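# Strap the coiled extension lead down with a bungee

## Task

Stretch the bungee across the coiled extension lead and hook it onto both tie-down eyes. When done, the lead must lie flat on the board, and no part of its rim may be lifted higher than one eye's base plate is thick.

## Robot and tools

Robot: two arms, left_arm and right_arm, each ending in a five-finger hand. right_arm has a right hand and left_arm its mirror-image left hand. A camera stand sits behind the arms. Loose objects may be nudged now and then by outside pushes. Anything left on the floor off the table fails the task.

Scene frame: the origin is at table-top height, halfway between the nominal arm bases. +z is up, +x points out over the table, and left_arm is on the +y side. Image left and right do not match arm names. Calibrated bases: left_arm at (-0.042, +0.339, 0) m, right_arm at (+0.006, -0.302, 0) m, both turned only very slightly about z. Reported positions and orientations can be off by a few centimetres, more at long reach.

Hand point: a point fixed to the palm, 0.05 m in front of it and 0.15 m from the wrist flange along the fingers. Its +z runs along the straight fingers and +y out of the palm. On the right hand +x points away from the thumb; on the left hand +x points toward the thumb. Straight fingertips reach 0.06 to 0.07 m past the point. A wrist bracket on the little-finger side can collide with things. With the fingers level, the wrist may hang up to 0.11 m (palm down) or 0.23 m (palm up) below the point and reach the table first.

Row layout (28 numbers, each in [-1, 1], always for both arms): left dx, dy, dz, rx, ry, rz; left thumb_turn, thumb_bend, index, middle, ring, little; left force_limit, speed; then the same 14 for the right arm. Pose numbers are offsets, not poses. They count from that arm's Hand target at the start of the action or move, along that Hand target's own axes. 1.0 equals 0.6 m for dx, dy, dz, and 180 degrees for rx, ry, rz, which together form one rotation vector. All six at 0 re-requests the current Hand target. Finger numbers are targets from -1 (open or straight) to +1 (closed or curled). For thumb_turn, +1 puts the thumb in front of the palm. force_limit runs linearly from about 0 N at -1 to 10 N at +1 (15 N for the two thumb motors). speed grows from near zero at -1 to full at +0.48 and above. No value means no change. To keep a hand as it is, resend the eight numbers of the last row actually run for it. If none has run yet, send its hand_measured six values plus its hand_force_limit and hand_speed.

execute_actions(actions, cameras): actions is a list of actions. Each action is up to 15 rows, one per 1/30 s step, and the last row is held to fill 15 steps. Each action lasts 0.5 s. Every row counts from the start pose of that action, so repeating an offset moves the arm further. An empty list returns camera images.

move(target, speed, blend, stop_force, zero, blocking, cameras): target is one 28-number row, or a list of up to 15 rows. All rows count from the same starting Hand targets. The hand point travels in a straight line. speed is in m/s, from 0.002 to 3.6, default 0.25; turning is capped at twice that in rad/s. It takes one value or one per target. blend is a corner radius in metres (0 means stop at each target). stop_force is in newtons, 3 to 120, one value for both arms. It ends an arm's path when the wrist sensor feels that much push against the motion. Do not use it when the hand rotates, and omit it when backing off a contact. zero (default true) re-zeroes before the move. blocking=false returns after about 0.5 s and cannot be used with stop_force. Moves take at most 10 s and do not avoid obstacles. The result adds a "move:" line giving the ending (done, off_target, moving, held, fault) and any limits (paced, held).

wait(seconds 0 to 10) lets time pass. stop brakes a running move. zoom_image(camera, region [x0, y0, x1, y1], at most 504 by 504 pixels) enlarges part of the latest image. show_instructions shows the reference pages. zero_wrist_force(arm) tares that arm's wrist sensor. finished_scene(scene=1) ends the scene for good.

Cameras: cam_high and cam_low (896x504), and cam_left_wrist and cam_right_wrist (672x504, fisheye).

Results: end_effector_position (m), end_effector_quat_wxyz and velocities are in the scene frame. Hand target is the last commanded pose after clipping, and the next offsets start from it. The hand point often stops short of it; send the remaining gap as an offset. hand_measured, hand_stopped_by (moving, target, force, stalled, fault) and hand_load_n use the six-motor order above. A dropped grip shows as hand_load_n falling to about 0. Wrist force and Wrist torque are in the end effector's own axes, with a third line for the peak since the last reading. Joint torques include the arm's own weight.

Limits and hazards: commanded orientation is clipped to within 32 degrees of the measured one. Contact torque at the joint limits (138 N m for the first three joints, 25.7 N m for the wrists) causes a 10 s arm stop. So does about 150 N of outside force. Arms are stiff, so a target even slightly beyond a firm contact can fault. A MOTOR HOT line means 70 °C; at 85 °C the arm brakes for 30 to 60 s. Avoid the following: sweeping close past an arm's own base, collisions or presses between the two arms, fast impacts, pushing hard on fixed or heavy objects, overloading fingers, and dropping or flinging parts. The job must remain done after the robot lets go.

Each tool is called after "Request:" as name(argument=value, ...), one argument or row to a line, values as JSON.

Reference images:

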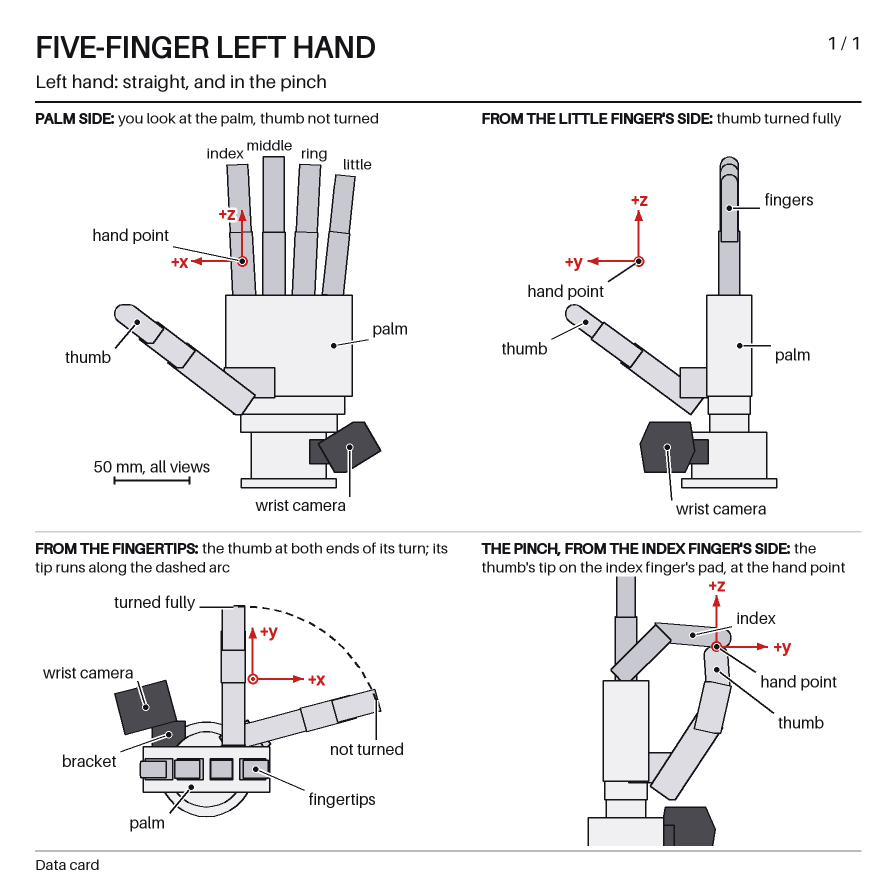

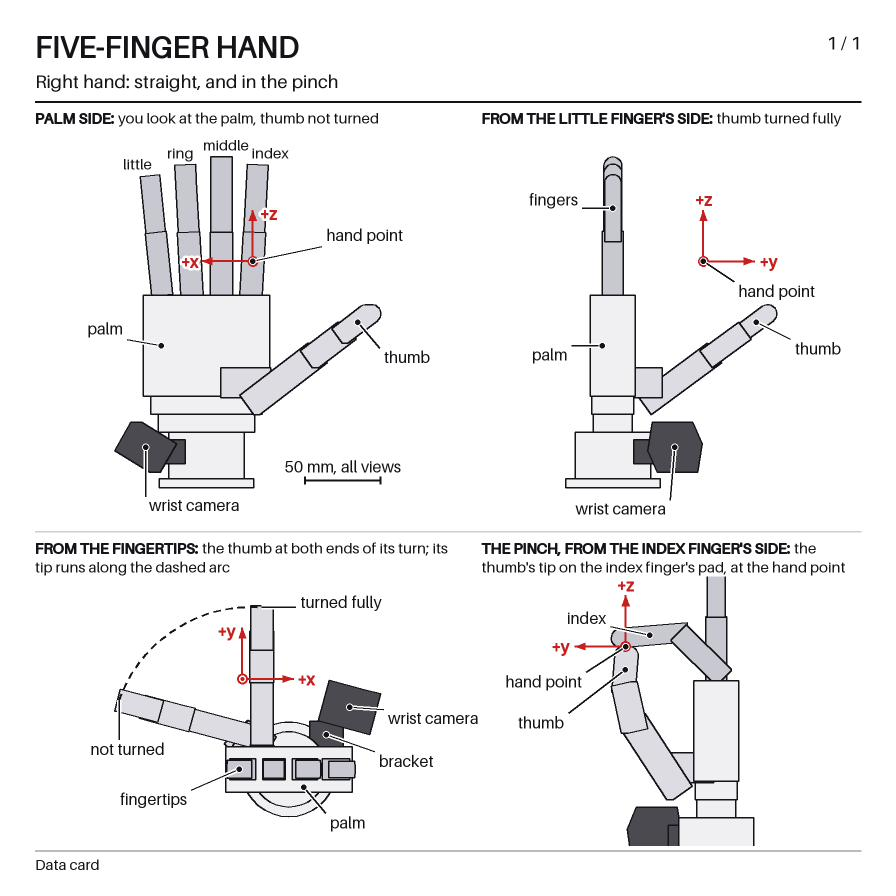

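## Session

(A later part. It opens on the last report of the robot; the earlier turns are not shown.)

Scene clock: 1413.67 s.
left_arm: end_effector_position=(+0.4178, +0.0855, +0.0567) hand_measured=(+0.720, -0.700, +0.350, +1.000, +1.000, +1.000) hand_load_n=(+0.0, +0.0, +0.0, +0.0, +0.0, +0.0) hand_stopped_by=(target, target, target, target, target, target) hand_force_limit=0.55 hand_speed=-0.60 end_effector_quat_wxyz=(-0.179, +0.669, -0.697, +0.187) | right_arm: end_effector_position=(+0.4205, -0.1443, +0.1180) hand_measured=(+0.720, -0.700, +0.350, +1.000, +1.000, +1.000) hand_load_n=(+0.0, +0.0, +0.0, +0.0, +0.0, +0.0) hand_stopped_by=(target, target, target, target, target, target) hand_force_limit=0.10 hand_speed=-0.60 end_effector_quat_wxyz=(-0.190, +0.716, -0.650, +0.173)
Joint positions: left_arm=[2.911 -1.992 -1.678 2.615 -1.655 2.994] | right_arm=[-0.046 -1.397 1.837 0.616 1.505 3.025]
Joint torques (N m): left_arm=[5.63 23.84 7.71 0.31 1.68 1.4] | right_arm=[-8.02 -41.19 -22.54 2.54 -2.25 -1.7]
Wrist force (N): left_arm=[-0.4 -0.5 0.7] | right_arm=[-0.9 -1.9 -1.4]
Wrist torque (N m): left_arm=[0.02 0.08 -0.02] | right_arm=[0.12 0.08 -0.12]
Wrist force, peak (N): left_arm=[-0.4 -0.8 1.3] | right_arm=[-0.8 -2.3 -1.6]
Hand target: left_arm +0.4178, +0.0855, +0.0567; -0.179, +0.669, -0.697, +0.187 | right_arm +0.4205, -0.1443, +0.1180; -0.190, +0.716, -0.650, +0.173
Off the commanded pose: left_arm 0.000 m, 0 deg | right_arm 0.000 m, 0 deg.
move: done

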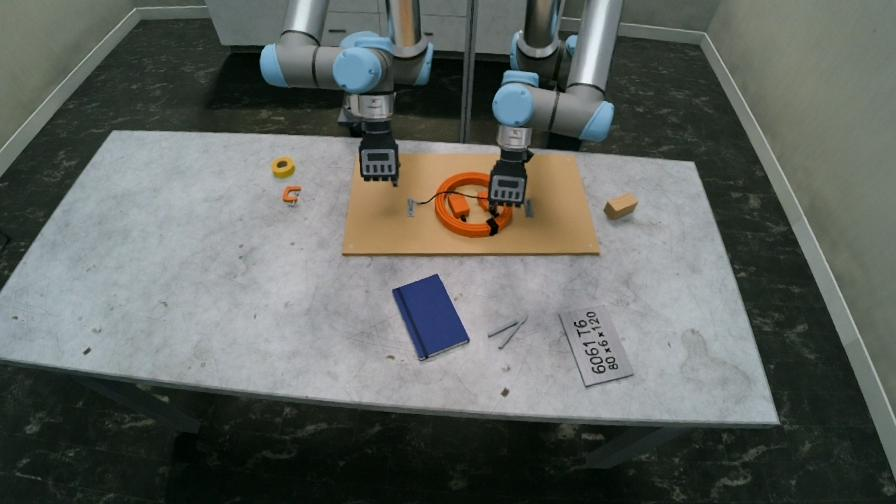

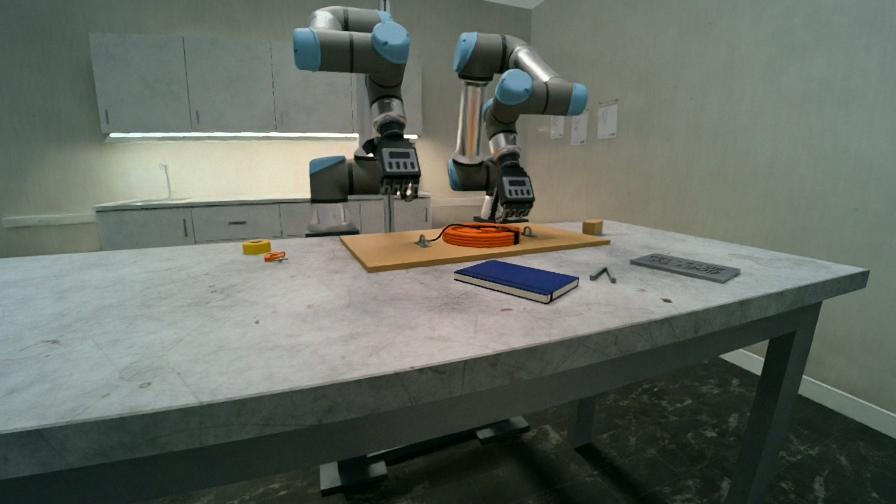

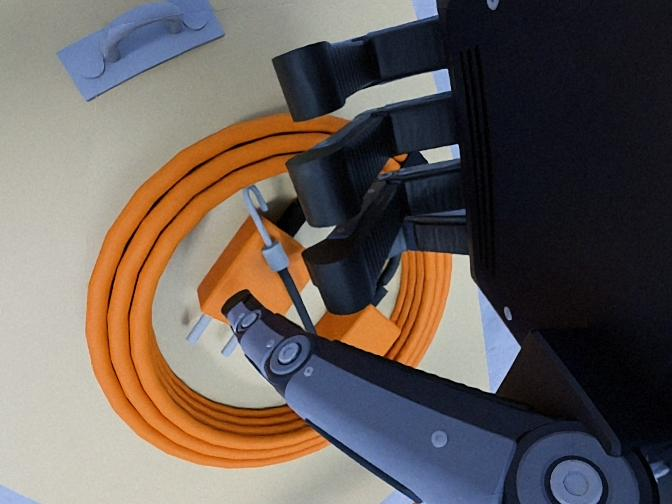

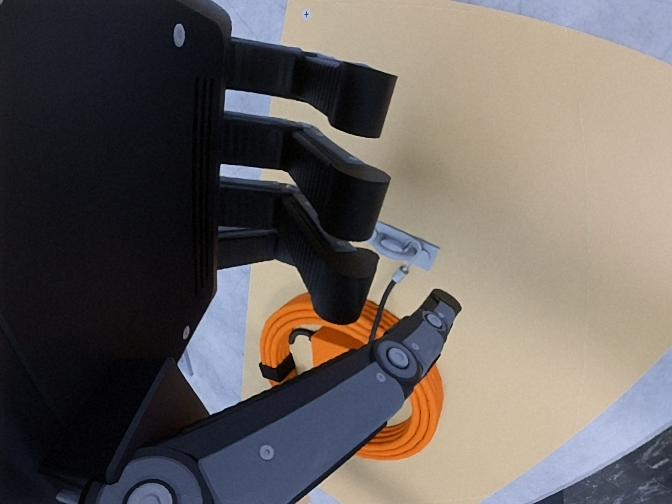

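Request:
move(
  target=[-0.0075,0.0091,0.01245,0,0,0,0.72,-0.7,0.35,1,1,1,0.55,-0.6,0,0,0,0,0,0,0.72,-0.7,0.35,1,1,1,0.1,-0.6],
  speed=0.03,
  stop_force=4,
  cameras=["cam_low","cam_left_wrist"],
)

Request:
zoom_image(
  camera="cam_left_wrist",
  region=[170, 160, 370, 310],
)

Request:
zoom_image(
  camera="cam_low",
  region=[460, 190, 550, 245],
)

Scene clock: 1451.40 s.
left_arm: end_effector_position=(+0.4170, +0.0900, +0.0475) hand_measured=(+0.720, -0.700, +0.350, +1.000, +1.000, +1.000) hand_load_n=(+0.0, +0.0, +0.0, +0.0, +0.0, +0.0) hand_stopped_by=(target, target, target, target, target, target) hand_force_limit=0.55 hand_speed=-0.60 end_effector_quat_wxyz=(-0.179, +0.669, -0.697, +0.187) | right_arm: end_effector_position=(+0.4205, -0.1443, +0.1180) hand_measured=(+0.720, -0.700, +0.350, +1.000, +1.000, +1.000) hand_load_n=(+0.5, +0.0, +0.0, +0.0, +0.0, +0.0) hand_stopped_by=(target, target, target, target, target, target) hand_force_limit=0.10 hand_speed=-0.60 end_effector_quat_wxyz=(-0.190, +0.716, -0.650, +0.173)
Joint positions: left_arm=[2.921 -1.997 -1.698 2.641 -1.649 3.003] | right_arm=[-0.046 -1.397 1.837 0.616 1.505 3.025]
Joint torques (N m): left_arm=[5.43 22.61 7.71 0.35 1.96 1.53] | right_arm=[-7.77 -39.87 -21.63 2.38 -2.45 -1.57]
Wrist force (N): left_arm=[-0.2 -0.8 0.8] | right_arm=[-0.7 -1.9 -1.3]
Wrist torque (N m): left_arm=[-0.03 0.06 0.00] | right_arm=[0.13 0.05 -0.10]
Wrist force, peak (N): left_arm=[-0.1 -0.9 1.2] | right_arm=[-0.9 -2.3 -1.4]
Hand target: left_arm +0.4170, +0.0900, +0.0475; -0.179, +0.669, -0.697, +0.187 | right_arm +0.4205, -0.1443, +0.1180; -0.190, +0.716, -0.650, +0.173
Off the commanded pose: left_arm 0.000 m, 0 deg | right_arm 0.000 m, 0 deg.
move: done
Images, in order (width x height): cam_low 896x504, cam_left_wrist 672x504.

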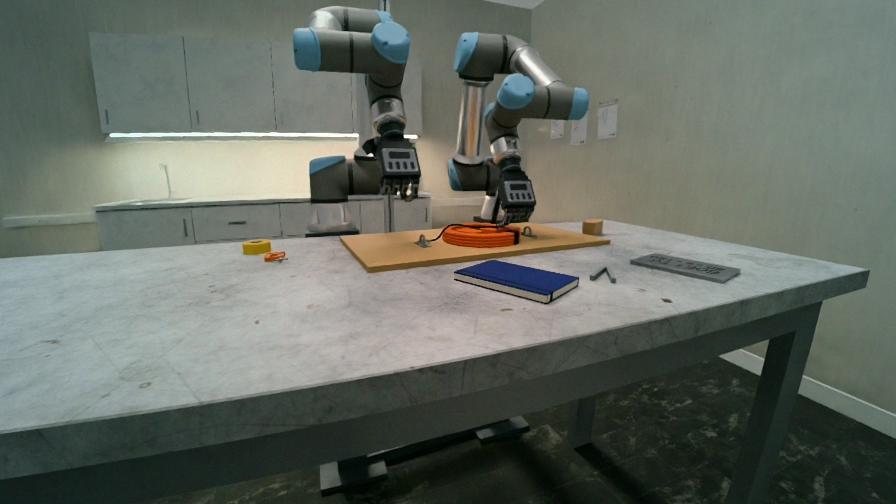

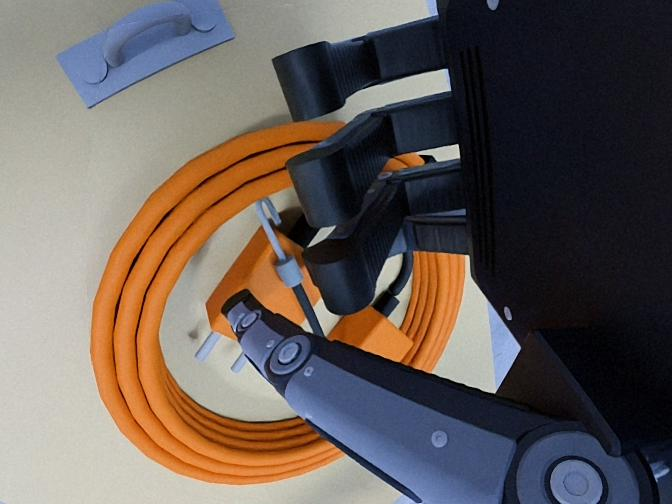

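Scaled by 2.520 from the camera's 672x504 image, which has a finer 960x720 frame.

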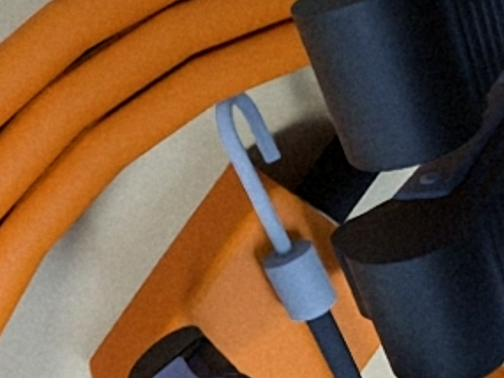

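Scaled by 5.600 from the camera's 896x504 image, which has a finer 1280x720 frame.

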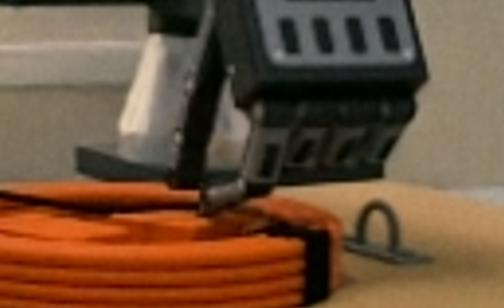

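Request:
move(
  target=[0,0,0,0,0,0,0.72,0.1,0.35,1,1,1,0.1,-0.8,0,0,0,0,0,0,0.72,-0.7,0.35,1,1,1,0.1,-0.6],
  cameras=["cam_low","cam_left_wrist"],
)

Request:
zoom_image(
  camera="cam_left_wrist",
  region=[170, 160, 370, 310],
)

Scene clock: 1459.87 s.
left_arm: end_effector_position=(+0.4170, +0.0900, +0.0475) hand_measured=(+0.720, -0.288, +0.350, +1.000, +1.000, +1.000) hand_load_n=(+0.5, +9.0, +0.5, +0.0, +0.0, +0.0) hand_stopped_by=(target, force, target, target, target, target) hand_force_limit=0.10 hand_speed=-0.80 end_effector_quat_wxyz=(-0.179, +0.669, -0.697, +0.187) | right_arm: end_effector_position=(+0.4205, -0.1443, +0.1180) hand_measured=(+0.720, -0.700, +0.350, +1.000, +1.000, +1.000) hand_load_n=(+0.0, +0.0, +0.0, +0.0, +0.0, +0.0) hand_stopped_by=(target, target, target, target, target, target) hand_force_limit=0.10 hand_speed=-0.60 end_effector_quat_wxyz=(-0.190, +0.716, -0.650, +0.173)
Joint positions: left_arm=[2.921 -1.997 -1.698 2.641 -1.649 3.003] | right_arm=[-0.046 -1.397 1.837 0.616 1.505 3.025]
Joint torques (N m): left_arm=[5.52 22.32 8.21 0.18 1.57 1.32] | right_arm=[-8.12 -40.43 -21.39 2.43 -2.41 -1.59]
Wrist force (N): left_arm=[0.1 -1.2 -0.1] | right_arm=[-0.8 -1.9 -1.4]
Wrist torque (N m): left_arm=[-0.05 0.06 -0.01] | right_arm=[0.13 0.06 -0.11]
Wrist force, peak (N): left_arm=[-0.6 -0.9 1.2] | right_arm=[-1.0 -2.1 -1.7]
Hand target: left_arm +0.4170, +0.0900, +0.0475; -0.179, +0.669, -0.697, +0.187 | right_arm +0.4205, -0.1443, +0.1180; -0.190, +0.716, -0.650, +0.173
Off the commanded pose: left_arm 0.000 m, 0 deg | right_arm 0.000 m, 0 deg.
move: done
Images, in order (width x height): cam_low 896x504, cam_left_wrist 672x504.

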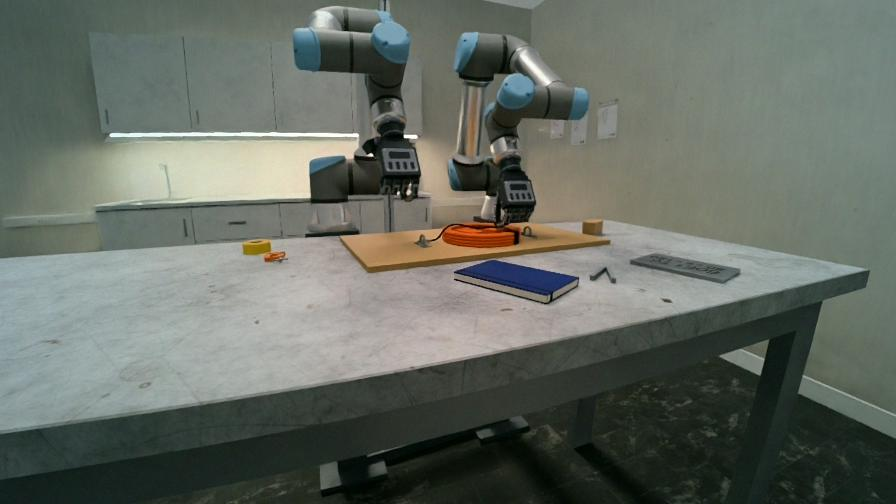

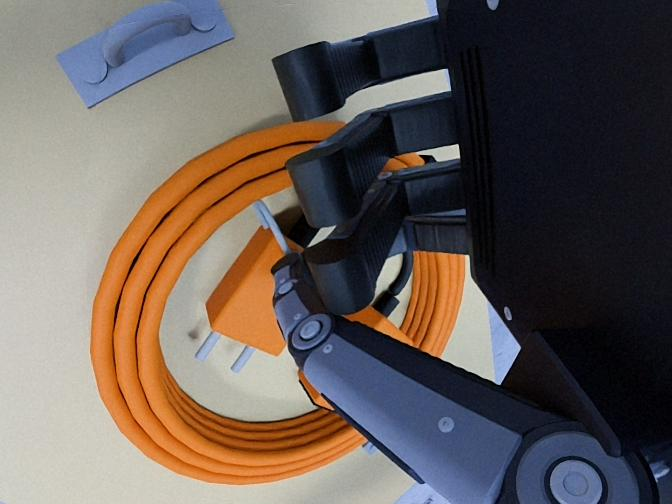

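Scaled by 2.520 from the camera's 672x504 image, which has a finer 960x720 frame.

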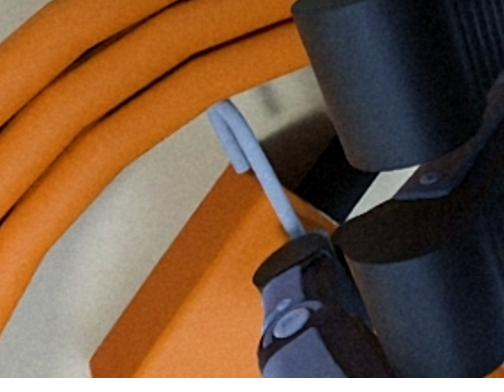

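Request:
move(
  target=[0,0,0,0,0,0,0.72,-0.7,0.35,1,1,1,0.1,-0.7,0,0,0,0,0,0,0.72,-0.7,0.35,1,1,1,0.1,-0.6],
  cameras=["cam_low","cam_left_wrist"],
)

Request:
zoom_image(
  camera="cam_left_wrist",
  region=[170, 160, 370, 310],
)

Scene clock: 1468.83 s.
left_arm: end_effector_position=(+0.4170, +0.0900, +0.0475) hand_measured=(+0.720, -0.700, +0.350, +1.000, +1.000, +1.000) hand_load_n=(+0.0, +0.0, +0.0, +0.0, +0.0, +0.0) hand_stopped_by=(target, target, target, target, target, target) hand_force_limit=0.10 hand_speed=-0.70 end_effector_quat_wxyz=(-0.179, +0.669, -0.697, +0.187) | right_arm: end_effector_position=(+0.4205, -0.1443, +0.1180) hand_measured=(+0.720, -0.700, +0.350, +1.000, +1.000, +1.000) hand_load_n=(+0.0, +0.0, +0.0, +0.0, +0.0, +0.0) hand_stopped_by=(target, target, target, target, target, target) hand_force_limit=0.10 hand_speed=-0.60 end_effector_quat_wxyz=(-0.190, +0.716, -0.650, +0.173)
Joint positions: left_arm=[2.921 -1.997 -1.698 2.641 -1.649 3.003] | right_arm=[-0.046 -1.397 1.837 0.616 1.505 3.025]
Joint torques (N m): left_arm=[6.7 22.67 10.05 -0.49 1.05 1.47] | right_arm=[-8 -40.29 -20.85 2.68 -2.34 -1.61]
Wrist force (N): left_arm=[0.1 -0.5 0.9] | right_arm=[-0.8 -1.8 -1.5]
Wrist torque (N m): left_arm=[-0.01 0.02 0.01] | right_arm=[0.14 0.07 -0.11]
Wrist force, peak (N): left_arm=[0.2 -1.5 -0.3] | right_arm=[-0.7 -2.2 -1.5]
Hand target: left_arm +0.4170, +0.0900, +0.0475; -0.179, +0.669, -0.697, +0.187 | right_arm +0.4205, -0.1443, +0.1180; -0.190, +0.716, -0.650, +0.173
Off the commanded pose: left_arm 0.000 m, 0 deg | right_arm 0.000 m, 0 deg.
move: done
Images, in order (width x height): cam_low 896x504, cam_left_wrist 672x504.

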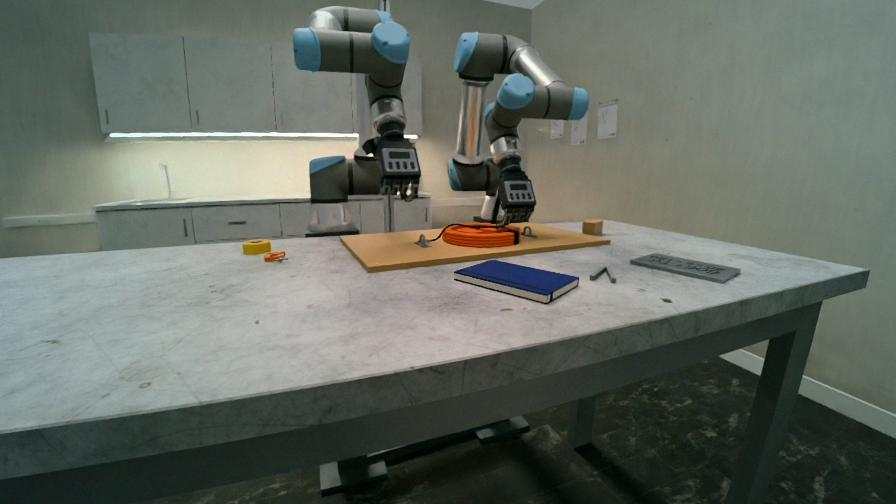

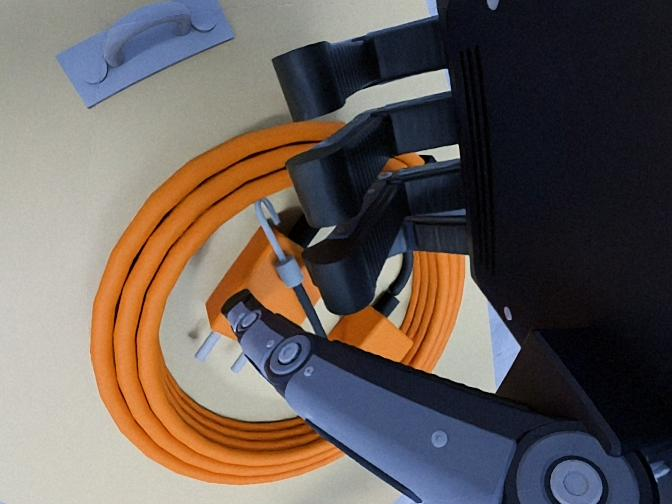

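Scaled by 2.520 from the camera's 672x504 image, which has a finer 960x720 frame.

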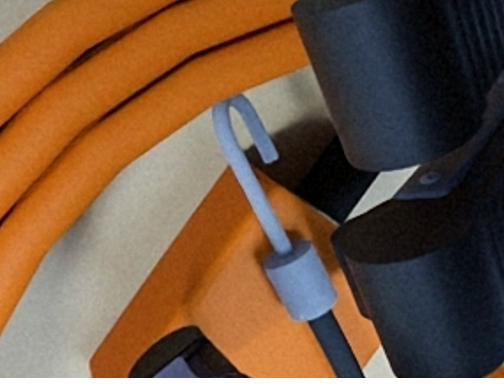

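Request:
move(
  target=[0.005,0.0033,0.0097,0,0,0,0.72,-0.7,0.35,1,1,1,0.1,-0.7,0,0,0,0,0,0,0.72,-0.7,0.35,1,1,1,0.1,-0.6],
  speed=0.02,
  stop_force=4,
  cameras=["cam_low","cam_left_wrist"],
)

Request:
zoom_image(
  camera="cam_left_wrist",
  region=[170, 160, 370, 310],
)

Scene clock: 1479.53 s.
left_arm: end_effector_position=(+0.4180, +0.0869, +0.0414) hand_measured=(+0.720, -0.700, +0.350, +1.000, +1.000, +1.000) hand_load_n=(+0.0, +0.0, -0.5, +0.0, +0.5, +0.0) hand_stopped_by=(target, target, target, target, target, target) hand_force_limit=0.10 hand_speed=-0.70 end_effector_quat_wxyz=(-0.179, +0.669, -0.697, +0.187) | right_arm: end_effector_position=(+0.4205, -0.1443, +0.1180) hand_measured=(+0.720, -0.700, +0.350, +1.000, +1.000, +1.000) hand_load_n=(+0.0, +0.0, +0.0, +0.0, +0.0, +0.0) hand_stopped_by=(target, target, target, target, target, target) hand_force_limit=0.10 hand_speed=-0.60 end_effector_quat_wxyz=(-0.190, +0.716, -0.650, +0.173)
Joint positions: left_arm=[2.915 -2.009 -1.696 2.652 -1.653 2.997] | right_arm=[-0.046 -1.397 1.837 0.616 1.505 3.025]
Joint torques (N m): left_arm=[-6.73 23.46 24.38 0.51 -1.73 -2.07] | right_arm=[-7.53 -39.97 -19.53 2.35 -2.4 -1.41]
Wrist force (N): left_arm=[-0.7 -0.7 0.6] | right_arm=[-0.7 -1.9 -1.4]
Wrist torque (N m): left_arm=[-0.02 0.05 0.18] | right_arm=[0.12 0.06 -0.11]
Wrist force, peak (N): left_arm=[0.1 -1.1 1.0] | right_arm=[-1.0 -2.3 -1.5]
Hand target: left_arm +0.4180, +0.0869, +0.0414; -0.179, +0.669, -0.697, +0.187 | right_arm +0.4205, -0.1443, +0.1180; -0.190, +0.716, -0.650, +0.173
Off the commanded pose: left_arm 0.000 m, 0 deg | right_arm 0.000 m, 0 deg.
move: done
Images, in order (width x height): cam_low 896x504, cam_left_wrist 672x504.

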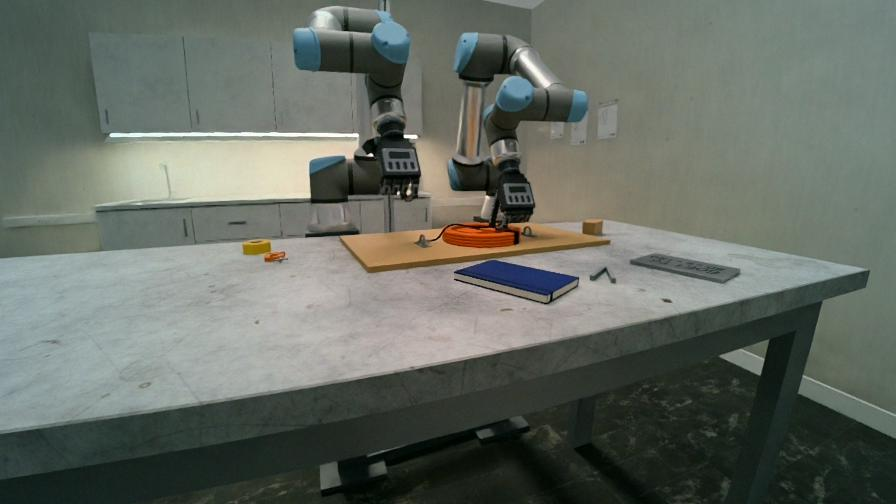

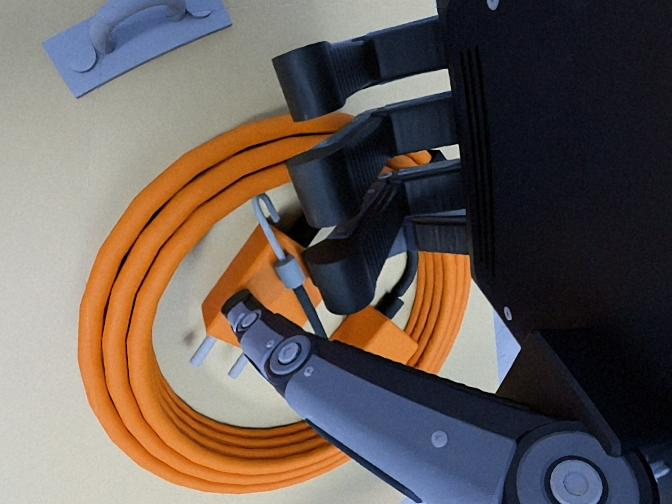

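Scaled by 2.520 from the camera's 672x504 image, which has a finer 960x720 frame.

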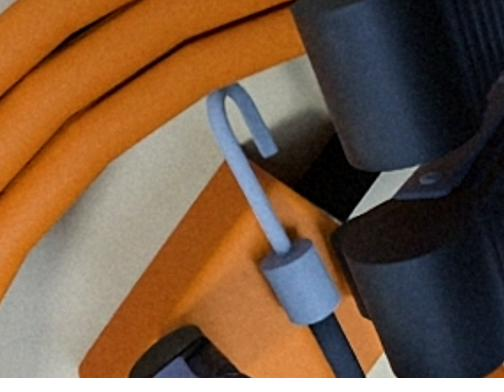

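Request:
move(
  target=[0,0,0,0,0,0,0.72,0.1,0.35,1,1,1,0.1,-0.8,0,0,0,0,0,0,0.72,-0.7,0.35,1,1,1,0.1,-0.6],
  cameras=["cam_low","cam_left_wrist"],
)

Request:
zoom_image(
  camera="cam_left_wrist",
  region=[190, 160, 350, 280],
)

Scene clock: 1485.43 s.
left_arm: end_effector_position=(+0.4180, +0.0869, +0.0414) hand_measured=(+0.720, -0.422, +0.350, +1.000, +1.000, +1.000) hand_load_n=(+0.5, +9.0, +2.0, +0.5, +0.0, +0.0) hand_stopped_by=(target, force, target, target, target, target) hand_force_limit=0.10 hand_speed=-0.80 end_effector_quat_wxyz=(-0.179, +0.669, -0.697, +0.187) | right_arm: end_effector_position=(+0.4205, -0.1443, +0.1180) hand_measured=(+0.720, -0.700, +0.350, +1.000, +1.000, +1.000) hand_load_n=(+0.0, +0.0, +0.0, +0.0, +0.0, +0.0) hand_stopped_by=(target, target, target, target, target, target) hand_force_limit=0.10 hand_speed=-0.60 end_effector_quat_wxyz=(-0.190, +0.716, -0.650, +0.173)
Joint positions: left_arm=[2.915 -2.009 -1.696 2.652 -1.653 2.997] | right_arm=[-0.046 -1.397 1.837 0.616 1.505 3.025]
Joint torques (N m): left_arm=[-7.15 22.62 24.05 0.49 -1.57 -1.9] | right_arm=[-7.78 -39.15 -19.39 2.45 -2.38 -1.42]
Wrist force (N): left_arm=[-0.8 -0.3 -1.9] | right_arm=[-0.6 -2.0 -1.3]
Wrist torque (N m): left_arm=[-0.02 0.03 0.18] | right_arm=[0.10 0.04 -0.10]
Wrist force, peak (N): left_arm=[-1.0 -0.7 -2.0] | right_arm=[-0.9 -2.2 -1.7]
Hand target: left_arm +0.4180, +0.0869, +0.0414; -0.179, +0.669, -0.697, +0.187 | right_arm +0.4205, -0.1443, +0.1180; -0.190, +0.716, -0.650, +0.173
Off the commanded pose: left_arm 0.000 m, 0 deg | right_arm 0.000 m, 0 deg.
move: done
Images, in order (width x height): cam_low 896x504, cam_left_wrist 672x504.

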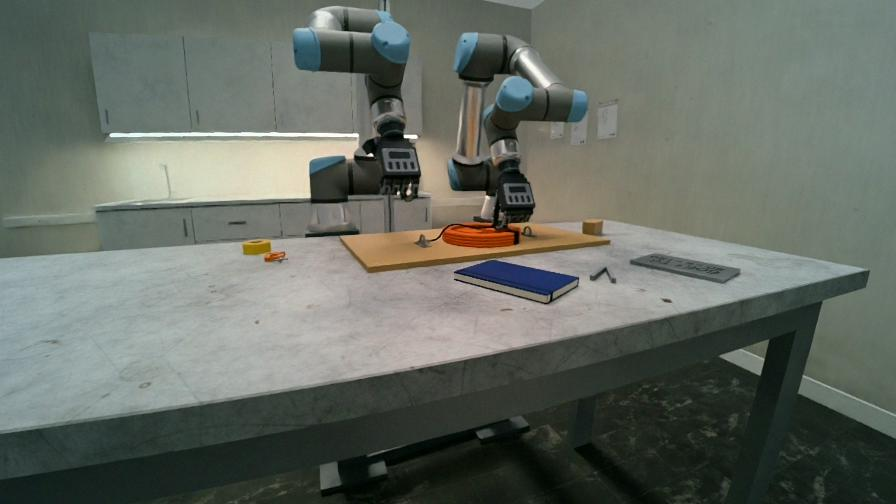

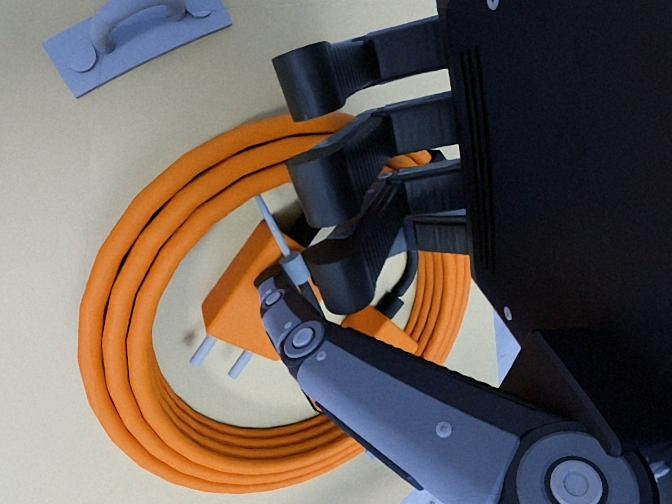

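Scaled by 3.150 from the camera's 672x504 image, which has a finer 960x720 frame.

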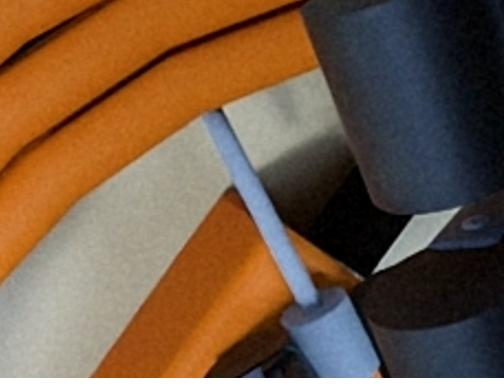

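Request:
move(
  target=[
    [0,0,0,0,0,0,0.72,-0.7,0.35,1,1,1,0.1,-0.6,0,0,0,0,0,0,0.72,-0.7,0.35,1,1,1,0.1,-0.6],
    [-0.005,0.0008,0.0014,0,0,0,0.72,-0.7,0.35,1,1,1,0.1,-0.6,0,0,0,0,0,0,0.72,-0.7,0.35,1,1,1,0.1,-0.6],
  ],
  speed=0.03,
)

Request:
move(
  target=[0,0,0,0,0,0,0.72,0.25,0.35,1,1,1,0.75,-0.8,0,0,0,0,0,0,0.72,-0.7,0.35,1,1,1,0.1,-0.6],
  cameras=["cam_low","cam_left_wrist"],
)

Request:
zoom_image(
  camera="cam_left_wrist",
  region=[190, 160, 350, 280],
)

Scene clock: 1503.60 s.
left_arm: end_effector_position=(+0.4181, +0.0898, +0.0405) hand_measured=(+0.720, -0.700, +0.350, +1.000, +1.000, +1.000) hand_load_n=(+0.0, +0.0, -3.0, +0.0, +0.0, +0.0) hand_stopped_by=(target, target, target, target, target, target) hand_force_limit=0.10 hand_speed=-0.60 end_effector_quat_wxyz=(-0.179, +0.669, -0.697, +0.187) | right_arm: end_effector_position=(+0.4205, -0.1443, +0.1180) hand_measured=(+0.720, -0.700, +0.350, +1.000, +1.000, +1.000) hand_load_n=(+0.0, +0.0, +0.0, +0.0, +0.0, +0.0) hand_stopped_by=(target, target, target, target, target, target) hand_force_limit=0.10 hand_speed=-0.60 end_effector_quat_wxyz=(-0.190, +0.716, -0.650, +0.173)
Joint positions: left_arm=[2.921 -2.008 -1.702 2.656 -1.649 3.003] | right_arm=[-0.046 -1.397 1.837 0.616 1.505 3.025]
Joint torques (N m): left_arm=[8.26 37.71 6.44 0.03 0.67 2.03] | right_arm=[-6.71 -40.25 -18.17 2.6 -2.36 -1.25]
Wrist force (N): left_arm=[4.0 -4.7 -3.1] | right_arm=[-0.7 -2.1 -1.3]
Wrist torque (N m): left_arm=[-0.18 0.09 -0.03] | right_arm=[0.09 0.05 -0.11]
Wrist force, peak (N): left_arm=[4.0 -4.7 -3.1] | right_arm=[-0.8 -2.2 -1.6]
Hand target: left_arm +0.4182, +0.0899, +0.0405; -0.179, +0.669, -0.697, +0.187 | right_arm +0.4205, -0.1443, +0.1180; -0.190, +0.716, -0.650, +0.173
Off the commanded pose: left_arm 0.000 m, 0 deg | right_arm 0.000 m, 0 deg.
move: done

Scene clock: 1504.83 s.
left_arm: end_effector_position=(+0.4182, +0.0899, +0.0405) hand_measured=(+0.720, -0.426, +0.350, +1.000, +1.000, +1.000) hand_load_n=(+1.5, +12.5, +0.0, +0.5, +0.0, +0.0) hand_stopped_by=(target, force, target, target, target, target) hand_force_limit=0.75 hand_speed=-0.80 end_effector_quat_wxyz=(-0.179, +0.669, -0.697, +0.187) | right_arm: end_effector_position=(+0.4205, -0.1443, +0.1180) hand_measured=(+0.720, -0.700, +0.350, +1.000, +1.000, +1.000) hand_load_n=(+0.0, +0.0, +0.0, +0.0, +0.0, +0.5) hand_stopped_by=(target, target, target, target, target, target) hand_force_limit=0.10 hand_speed=-0.60 end_effector_quat_wxyz=(-0.190, +0.716, -0.650, +0.173)
Joint positions: left_arm=[2.922 -2.008 -1.702 2.656 -1.649 3.003] | right_arm=[-0.046 -1.397 1.837 0.616 1.505 3.025]
Joint torques (N m): left_arm=[8.09 36.88 6.76 -0.2 0.37 1.81] | right_arm=[-7 -39.34 -17.73 2.45 -2.15 -1.46]
Wrist force (N): left_arm=[4.8 -4.1 -5.7] | right_arm=[-0.6 -2.0 -1.4]
Wrist torque (N m): left_arm=[-0.20 0.03 0.00] | right_arm=[0.12 0.04 -0.10]
Wrist force, peak (N): left_arm=[4.4 -4.8 -6.8] | right_arm=[-0.6 -2.3 -1.6]
Hand target: left_arm +0.4182, +0.0899, +0.0405; -0.179, +0.669, -0.697, +0.187 | right_arm +0.4205, -0.1443, +0.1180; -0.190, +0.716, -0.650, +0.173
Off the commanded pose: left_arm 0.000 m, 0 deg | right_arm 0.000 m, 0 deg.
move: done
Images, in order (width x height): cam_low 896x504, cam_left_wrist 672x504.

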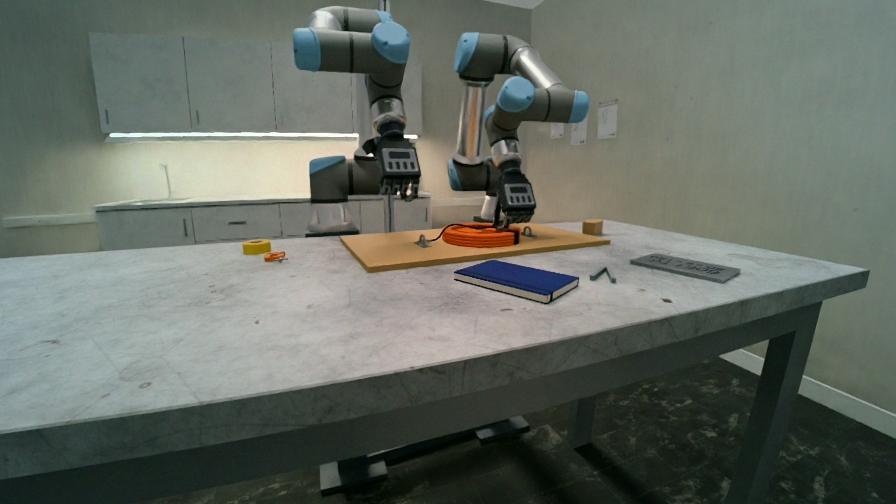

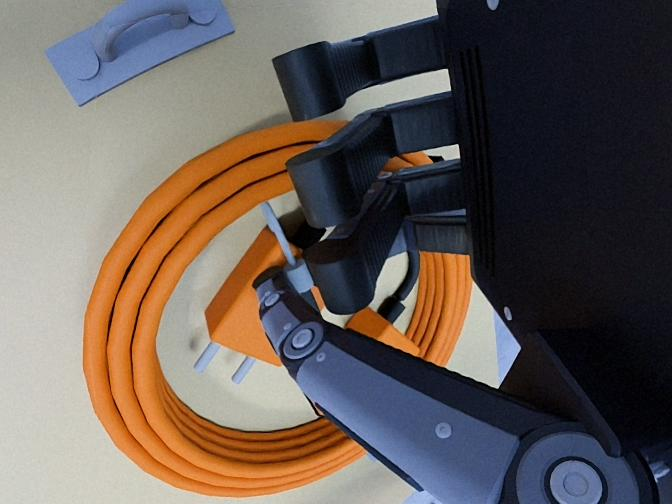

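Scaled by 3.150 from the camera's 672x504 image, which has a finer 960x720 frame.

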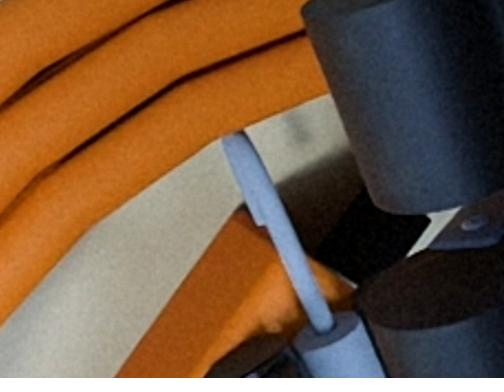

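Request:
move(
  target=[
    [0,-0.01,-0.0175,0,0,0,0.72,0.25,0.35,1,1,1,0.75,-0.8,0,0,0,0,0,0,0.72,-0.7,0.35,1,1,1,0.1,-0.6],
    [0,-0.0292,-0.0505,0,-0.0222,-0.0385,0.72,0.25,0.35,1,1,1,0.75,-0.8,0,0,0,0,0,0,0.72,-0.7,0.35,1,1,1,0.1,-0.6],
  ],
  speed=0.06,
  blend=0.005,
  cameras=["cam_low","cam_left_wrist","cam_right_wrist"],
)

Request:
zoom_image(
  camera="cam_left_wrist",
  region=[190, 160, 350, 280],
)

Request:
zoom_image(
  camera="cam_low",
  region=[400, 190, 550, 255],
)

Scene clock: 1516.63 s.
left_arm: end_effector_position=(+0.4182, +0.0900, +0.0754) hand_measured=(+0.720, -0.426, +0.350, +1.000, +1.000, +1.000) hand_load_n=(+0.5, +10.5, +5.5, +0.0, +0.0, -0.5) hand_stopped_by=(target, force, target, target, target, target) hand_force_limit=0.75 hand_speed=-0.80 end_effector_quat_wxyz=(-0.191, +0.715, -0.649, +0.174) | right_arm: end_effector_position=(+0.4205, -0.1443, +0.1180) hand_measured=(+0.720, -0.700, +0.350, +1.000, +1.000, +1.000) hand_load_n=(+0.0, +0.0, +0.0, +0.5, +0.0, +0.5) hand_stopped_by=(target, target, target, target, target, target) hand_force_limit=0.10 hand_speed=-0.60 end_effector_quat_wxyz=(-0.190, +0.716, -0.650, +0.173)
Joint positions: left_arm=[2.896 -1.973 -1.656 2.558 -1.73 2.858] | right_arm=[-0.046 -1.397 1.837 0.616 1.505 3.025]
Joint torques (N m): left_arm=[-7.1 39.54 25.22 -2.61 -2.06 -1.91] | right_arm=[-7.66 -38.94 -17.26 2.54 -2.31 -1.31]
Wrist force (N): left_arm=[-0.4 -0.6 0.9] | right_arm=[-0.8 -1.9 -1.4]
Wrist torque (N m): left_arm=[-0.02 0.08 0.16] | right_arm=[0.13 0.07 -0.11]
Wrist force, peak (N): left_arm=[4.8 -5.1 -6.9] | right_arm=[-1.0 -2.3 -1.4]
Hand target: left_arm +0.4182, +0.0900, +0.0755; -0.191, +0.716, -0.649, +0.174 | right_arm +0.4205, -0.1443, +0.1180; -0.190, +0.716, -0.650, +0.173
Off the commanded pose: left_arm 0.000 m, 0 deg | right_arm 0.000 m, 0 deg.
move: done
Images, in order (width x height): cam_low 896x504, cam_left_wrist 672x504, cam_right_wrist 672x504.

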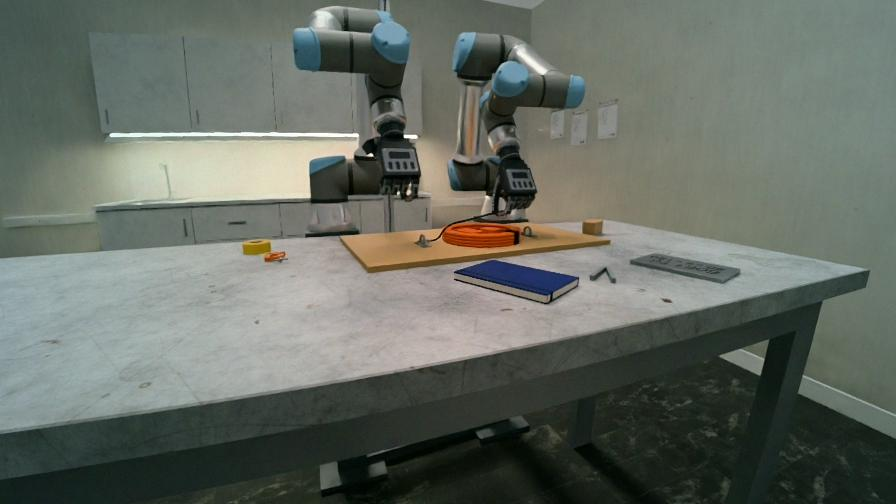

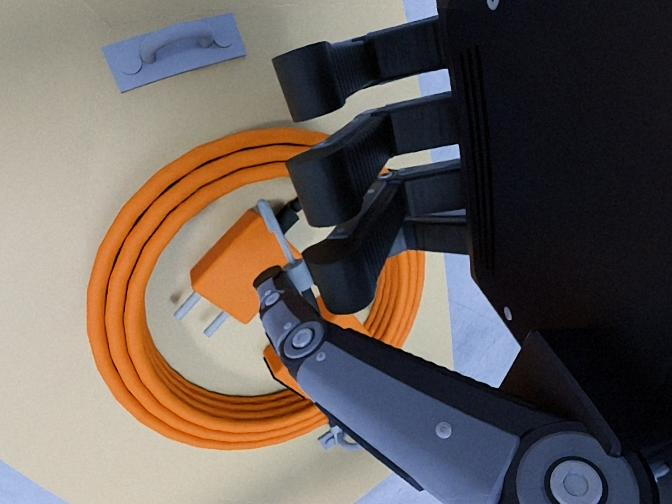

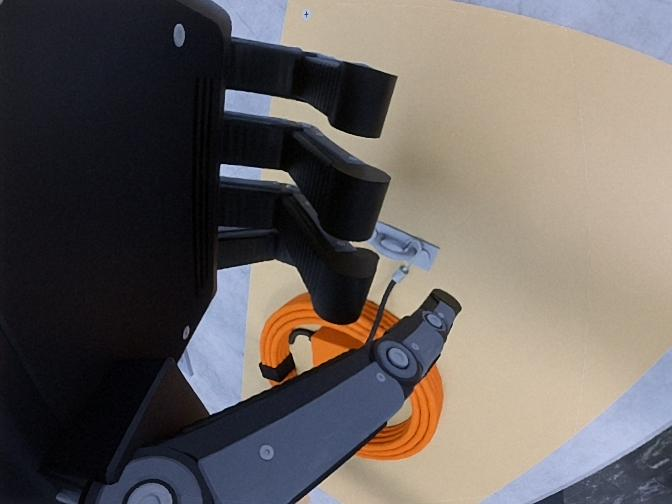

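Scaled by 3.150 from the camera's 672x504 image, which has a finer 960x720 frame.

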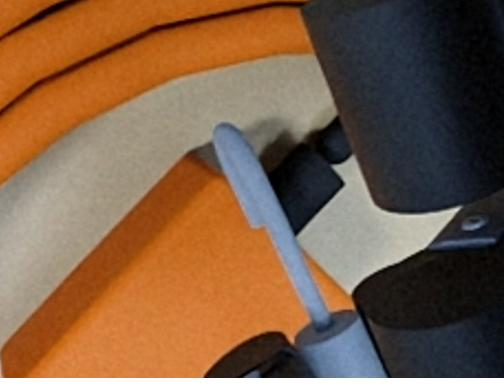

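Scaled by 3.360 from the camera's 896x504 image, which has a finer 1280x720 frame.

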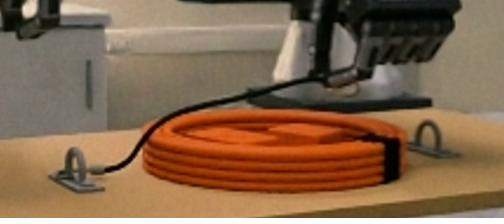

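Request:
zoom_image(
  camera="cam_low",
  region=[480, 190, 540, 230],
)

Scaled by 8.400 from the camera's 896x504 image, which has a finer 1280x720 frame.

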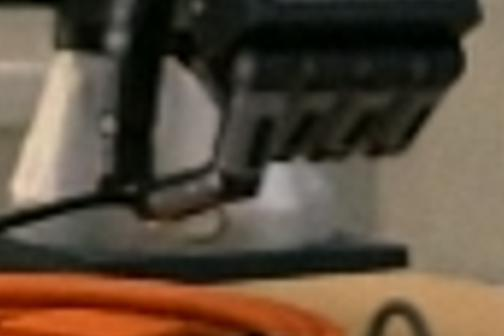

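Request:
move(
  target=[
    [0,0,0,0,0,0,0.72,0.4,0.35,1,1,1,0.9,-0.85,0,0,0,0,0,0,0.72,-0.7,0.35,1,1,1,0.1,-0.6],
    [-0.1,0.0062,-0.0036,0,0,0,0.72,0.4,0.35,1,1,1,0.9,-0.85,0,0,0,0,0,0,0.72,-0.7,0.35,1,1,1,0.1,-0.6],
  ],
  speed=0.05,
  cameras=["cam_low","cam_left_wrist","cam_right_wrist"],
)

Request:
zoom_image(
  camera="cam_left_wrist",
  region=[180, 140, 380, 290],
)

Request:
zoom_image(
  camera="cam_right_wrist",
  region=[350, 200, 470, 290],
)

Scene clock: 1587.47 s.
left_arm: end_effector_position=(+0.4081, +0.1492, +0.0754) hand_measured=(+0.720, -0.414, +0.350, +1.000, +1.000, +1.000) hand_load_n=(+2.5, +14.0, +7.5, +0.0, +0.0, +0.0) hand_stopped_by=(target, force, target, target, target, target) hand_force_limit=0.90 hand_speed=-0.85 end_effector_quat_wxyz=(-0.191, +0.716, -0.649, +0.174) | right_arm: end_effector_position=(+0.4205, -0.1443, +0.1180) hand_measured=(+0.720, -0.700, +0.350, +1.000, +1.000, +1.000) hand_load_n=(+0.0, +0.0, +0.0, +0.0, +0.0, +0.0) hand_stopped_by=(target, target, target, target, target, target) hand_force_limit=0.10 hand_speed=-0.60 end_effector_quat_wxyz=(-0.190, +0.716, -0.650, +0.173)
Joint positions: left_arm=[3.036 -1.891 -1.77 2.605 -1.662 2.981] | right_arm=[-0.046 -1.397 1.837 0.616 1.505 3.025]
Joint torques (N m): left_arm=[9.91 36.44 8.7 0.11 0.69 1.82] | right_arm=[-6.38 -38.85 -16.3 2.54 -2.37 -1.16]
Wrist force (N): left_arm=[5.4 0.4 1.7] | right_arm=[-0.7 -1.9 -1.3]
Wrist torque (N m): left_arm=[0.04 -0.05 -0.05] | right_arm=[0.12 0.05 -0.11]
Wrist force, peak (N): left_arm=[5.4 0.4 1.7] | right_arm=[-0.9 -2.3 -1.7]
Hand target: left_arm +0.4081, +0.1493, +0.0754; -0.191, +0.716, -0.649, +0.174 | right_arm +0.4205, -0.1443, +0.1180; -0.190, +0.716, -0.650, +0.173
Off the commanded pose: left_arm 0.000 m, 0 deg | right_arm 0.000 m, 0 deg.
move: done
Images, in order (width x height): cam_low 896x504, cam_left_wrist 672x504, cam_right_wrist 672x504.

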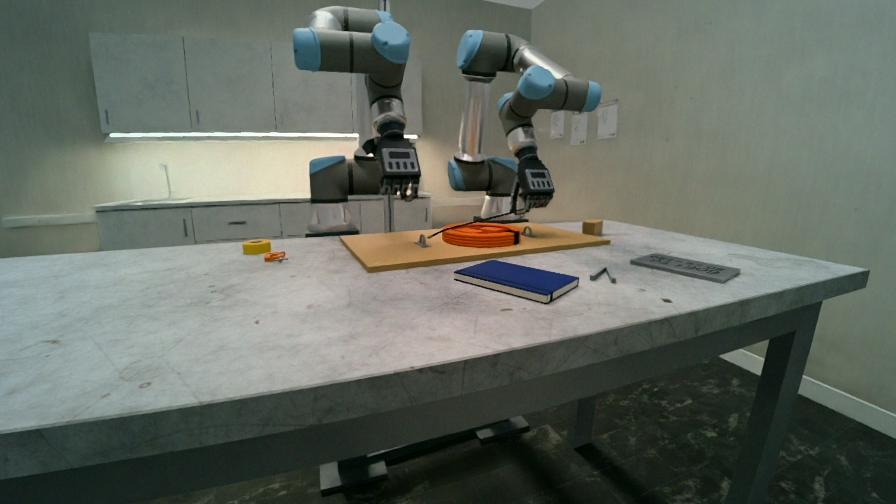

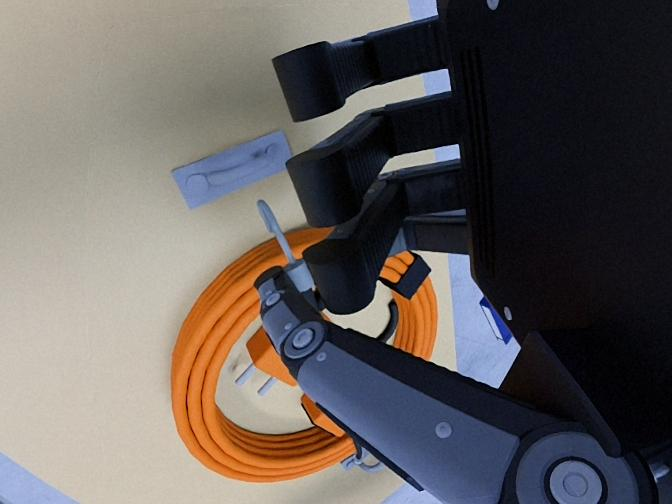

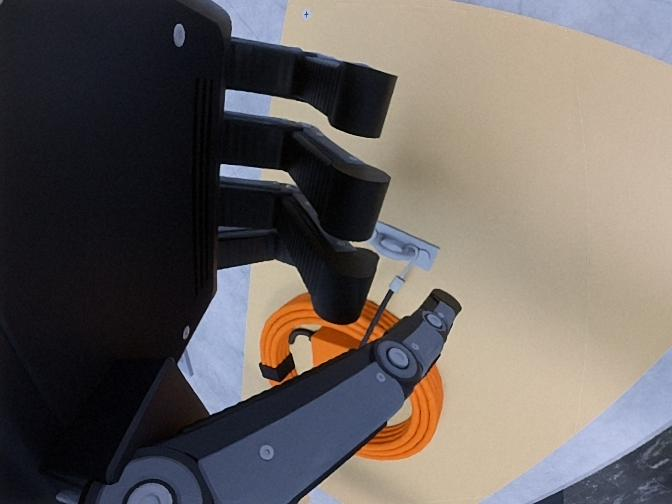

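Scaled by 2.520 from the camera's 672x504 image, which has a finer 960x720 frame.

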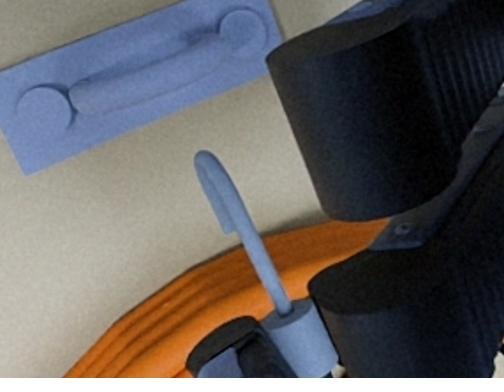

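Scaled by 4.200 from the camera's 672x504 image, which has a finer 960x720 frame.

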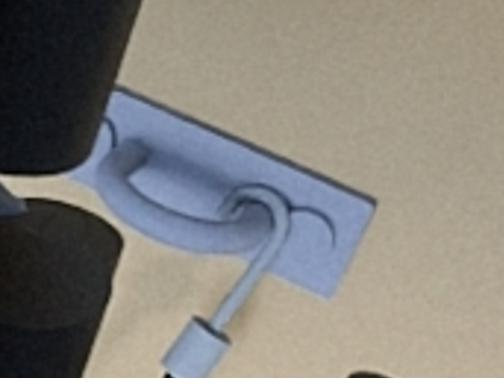

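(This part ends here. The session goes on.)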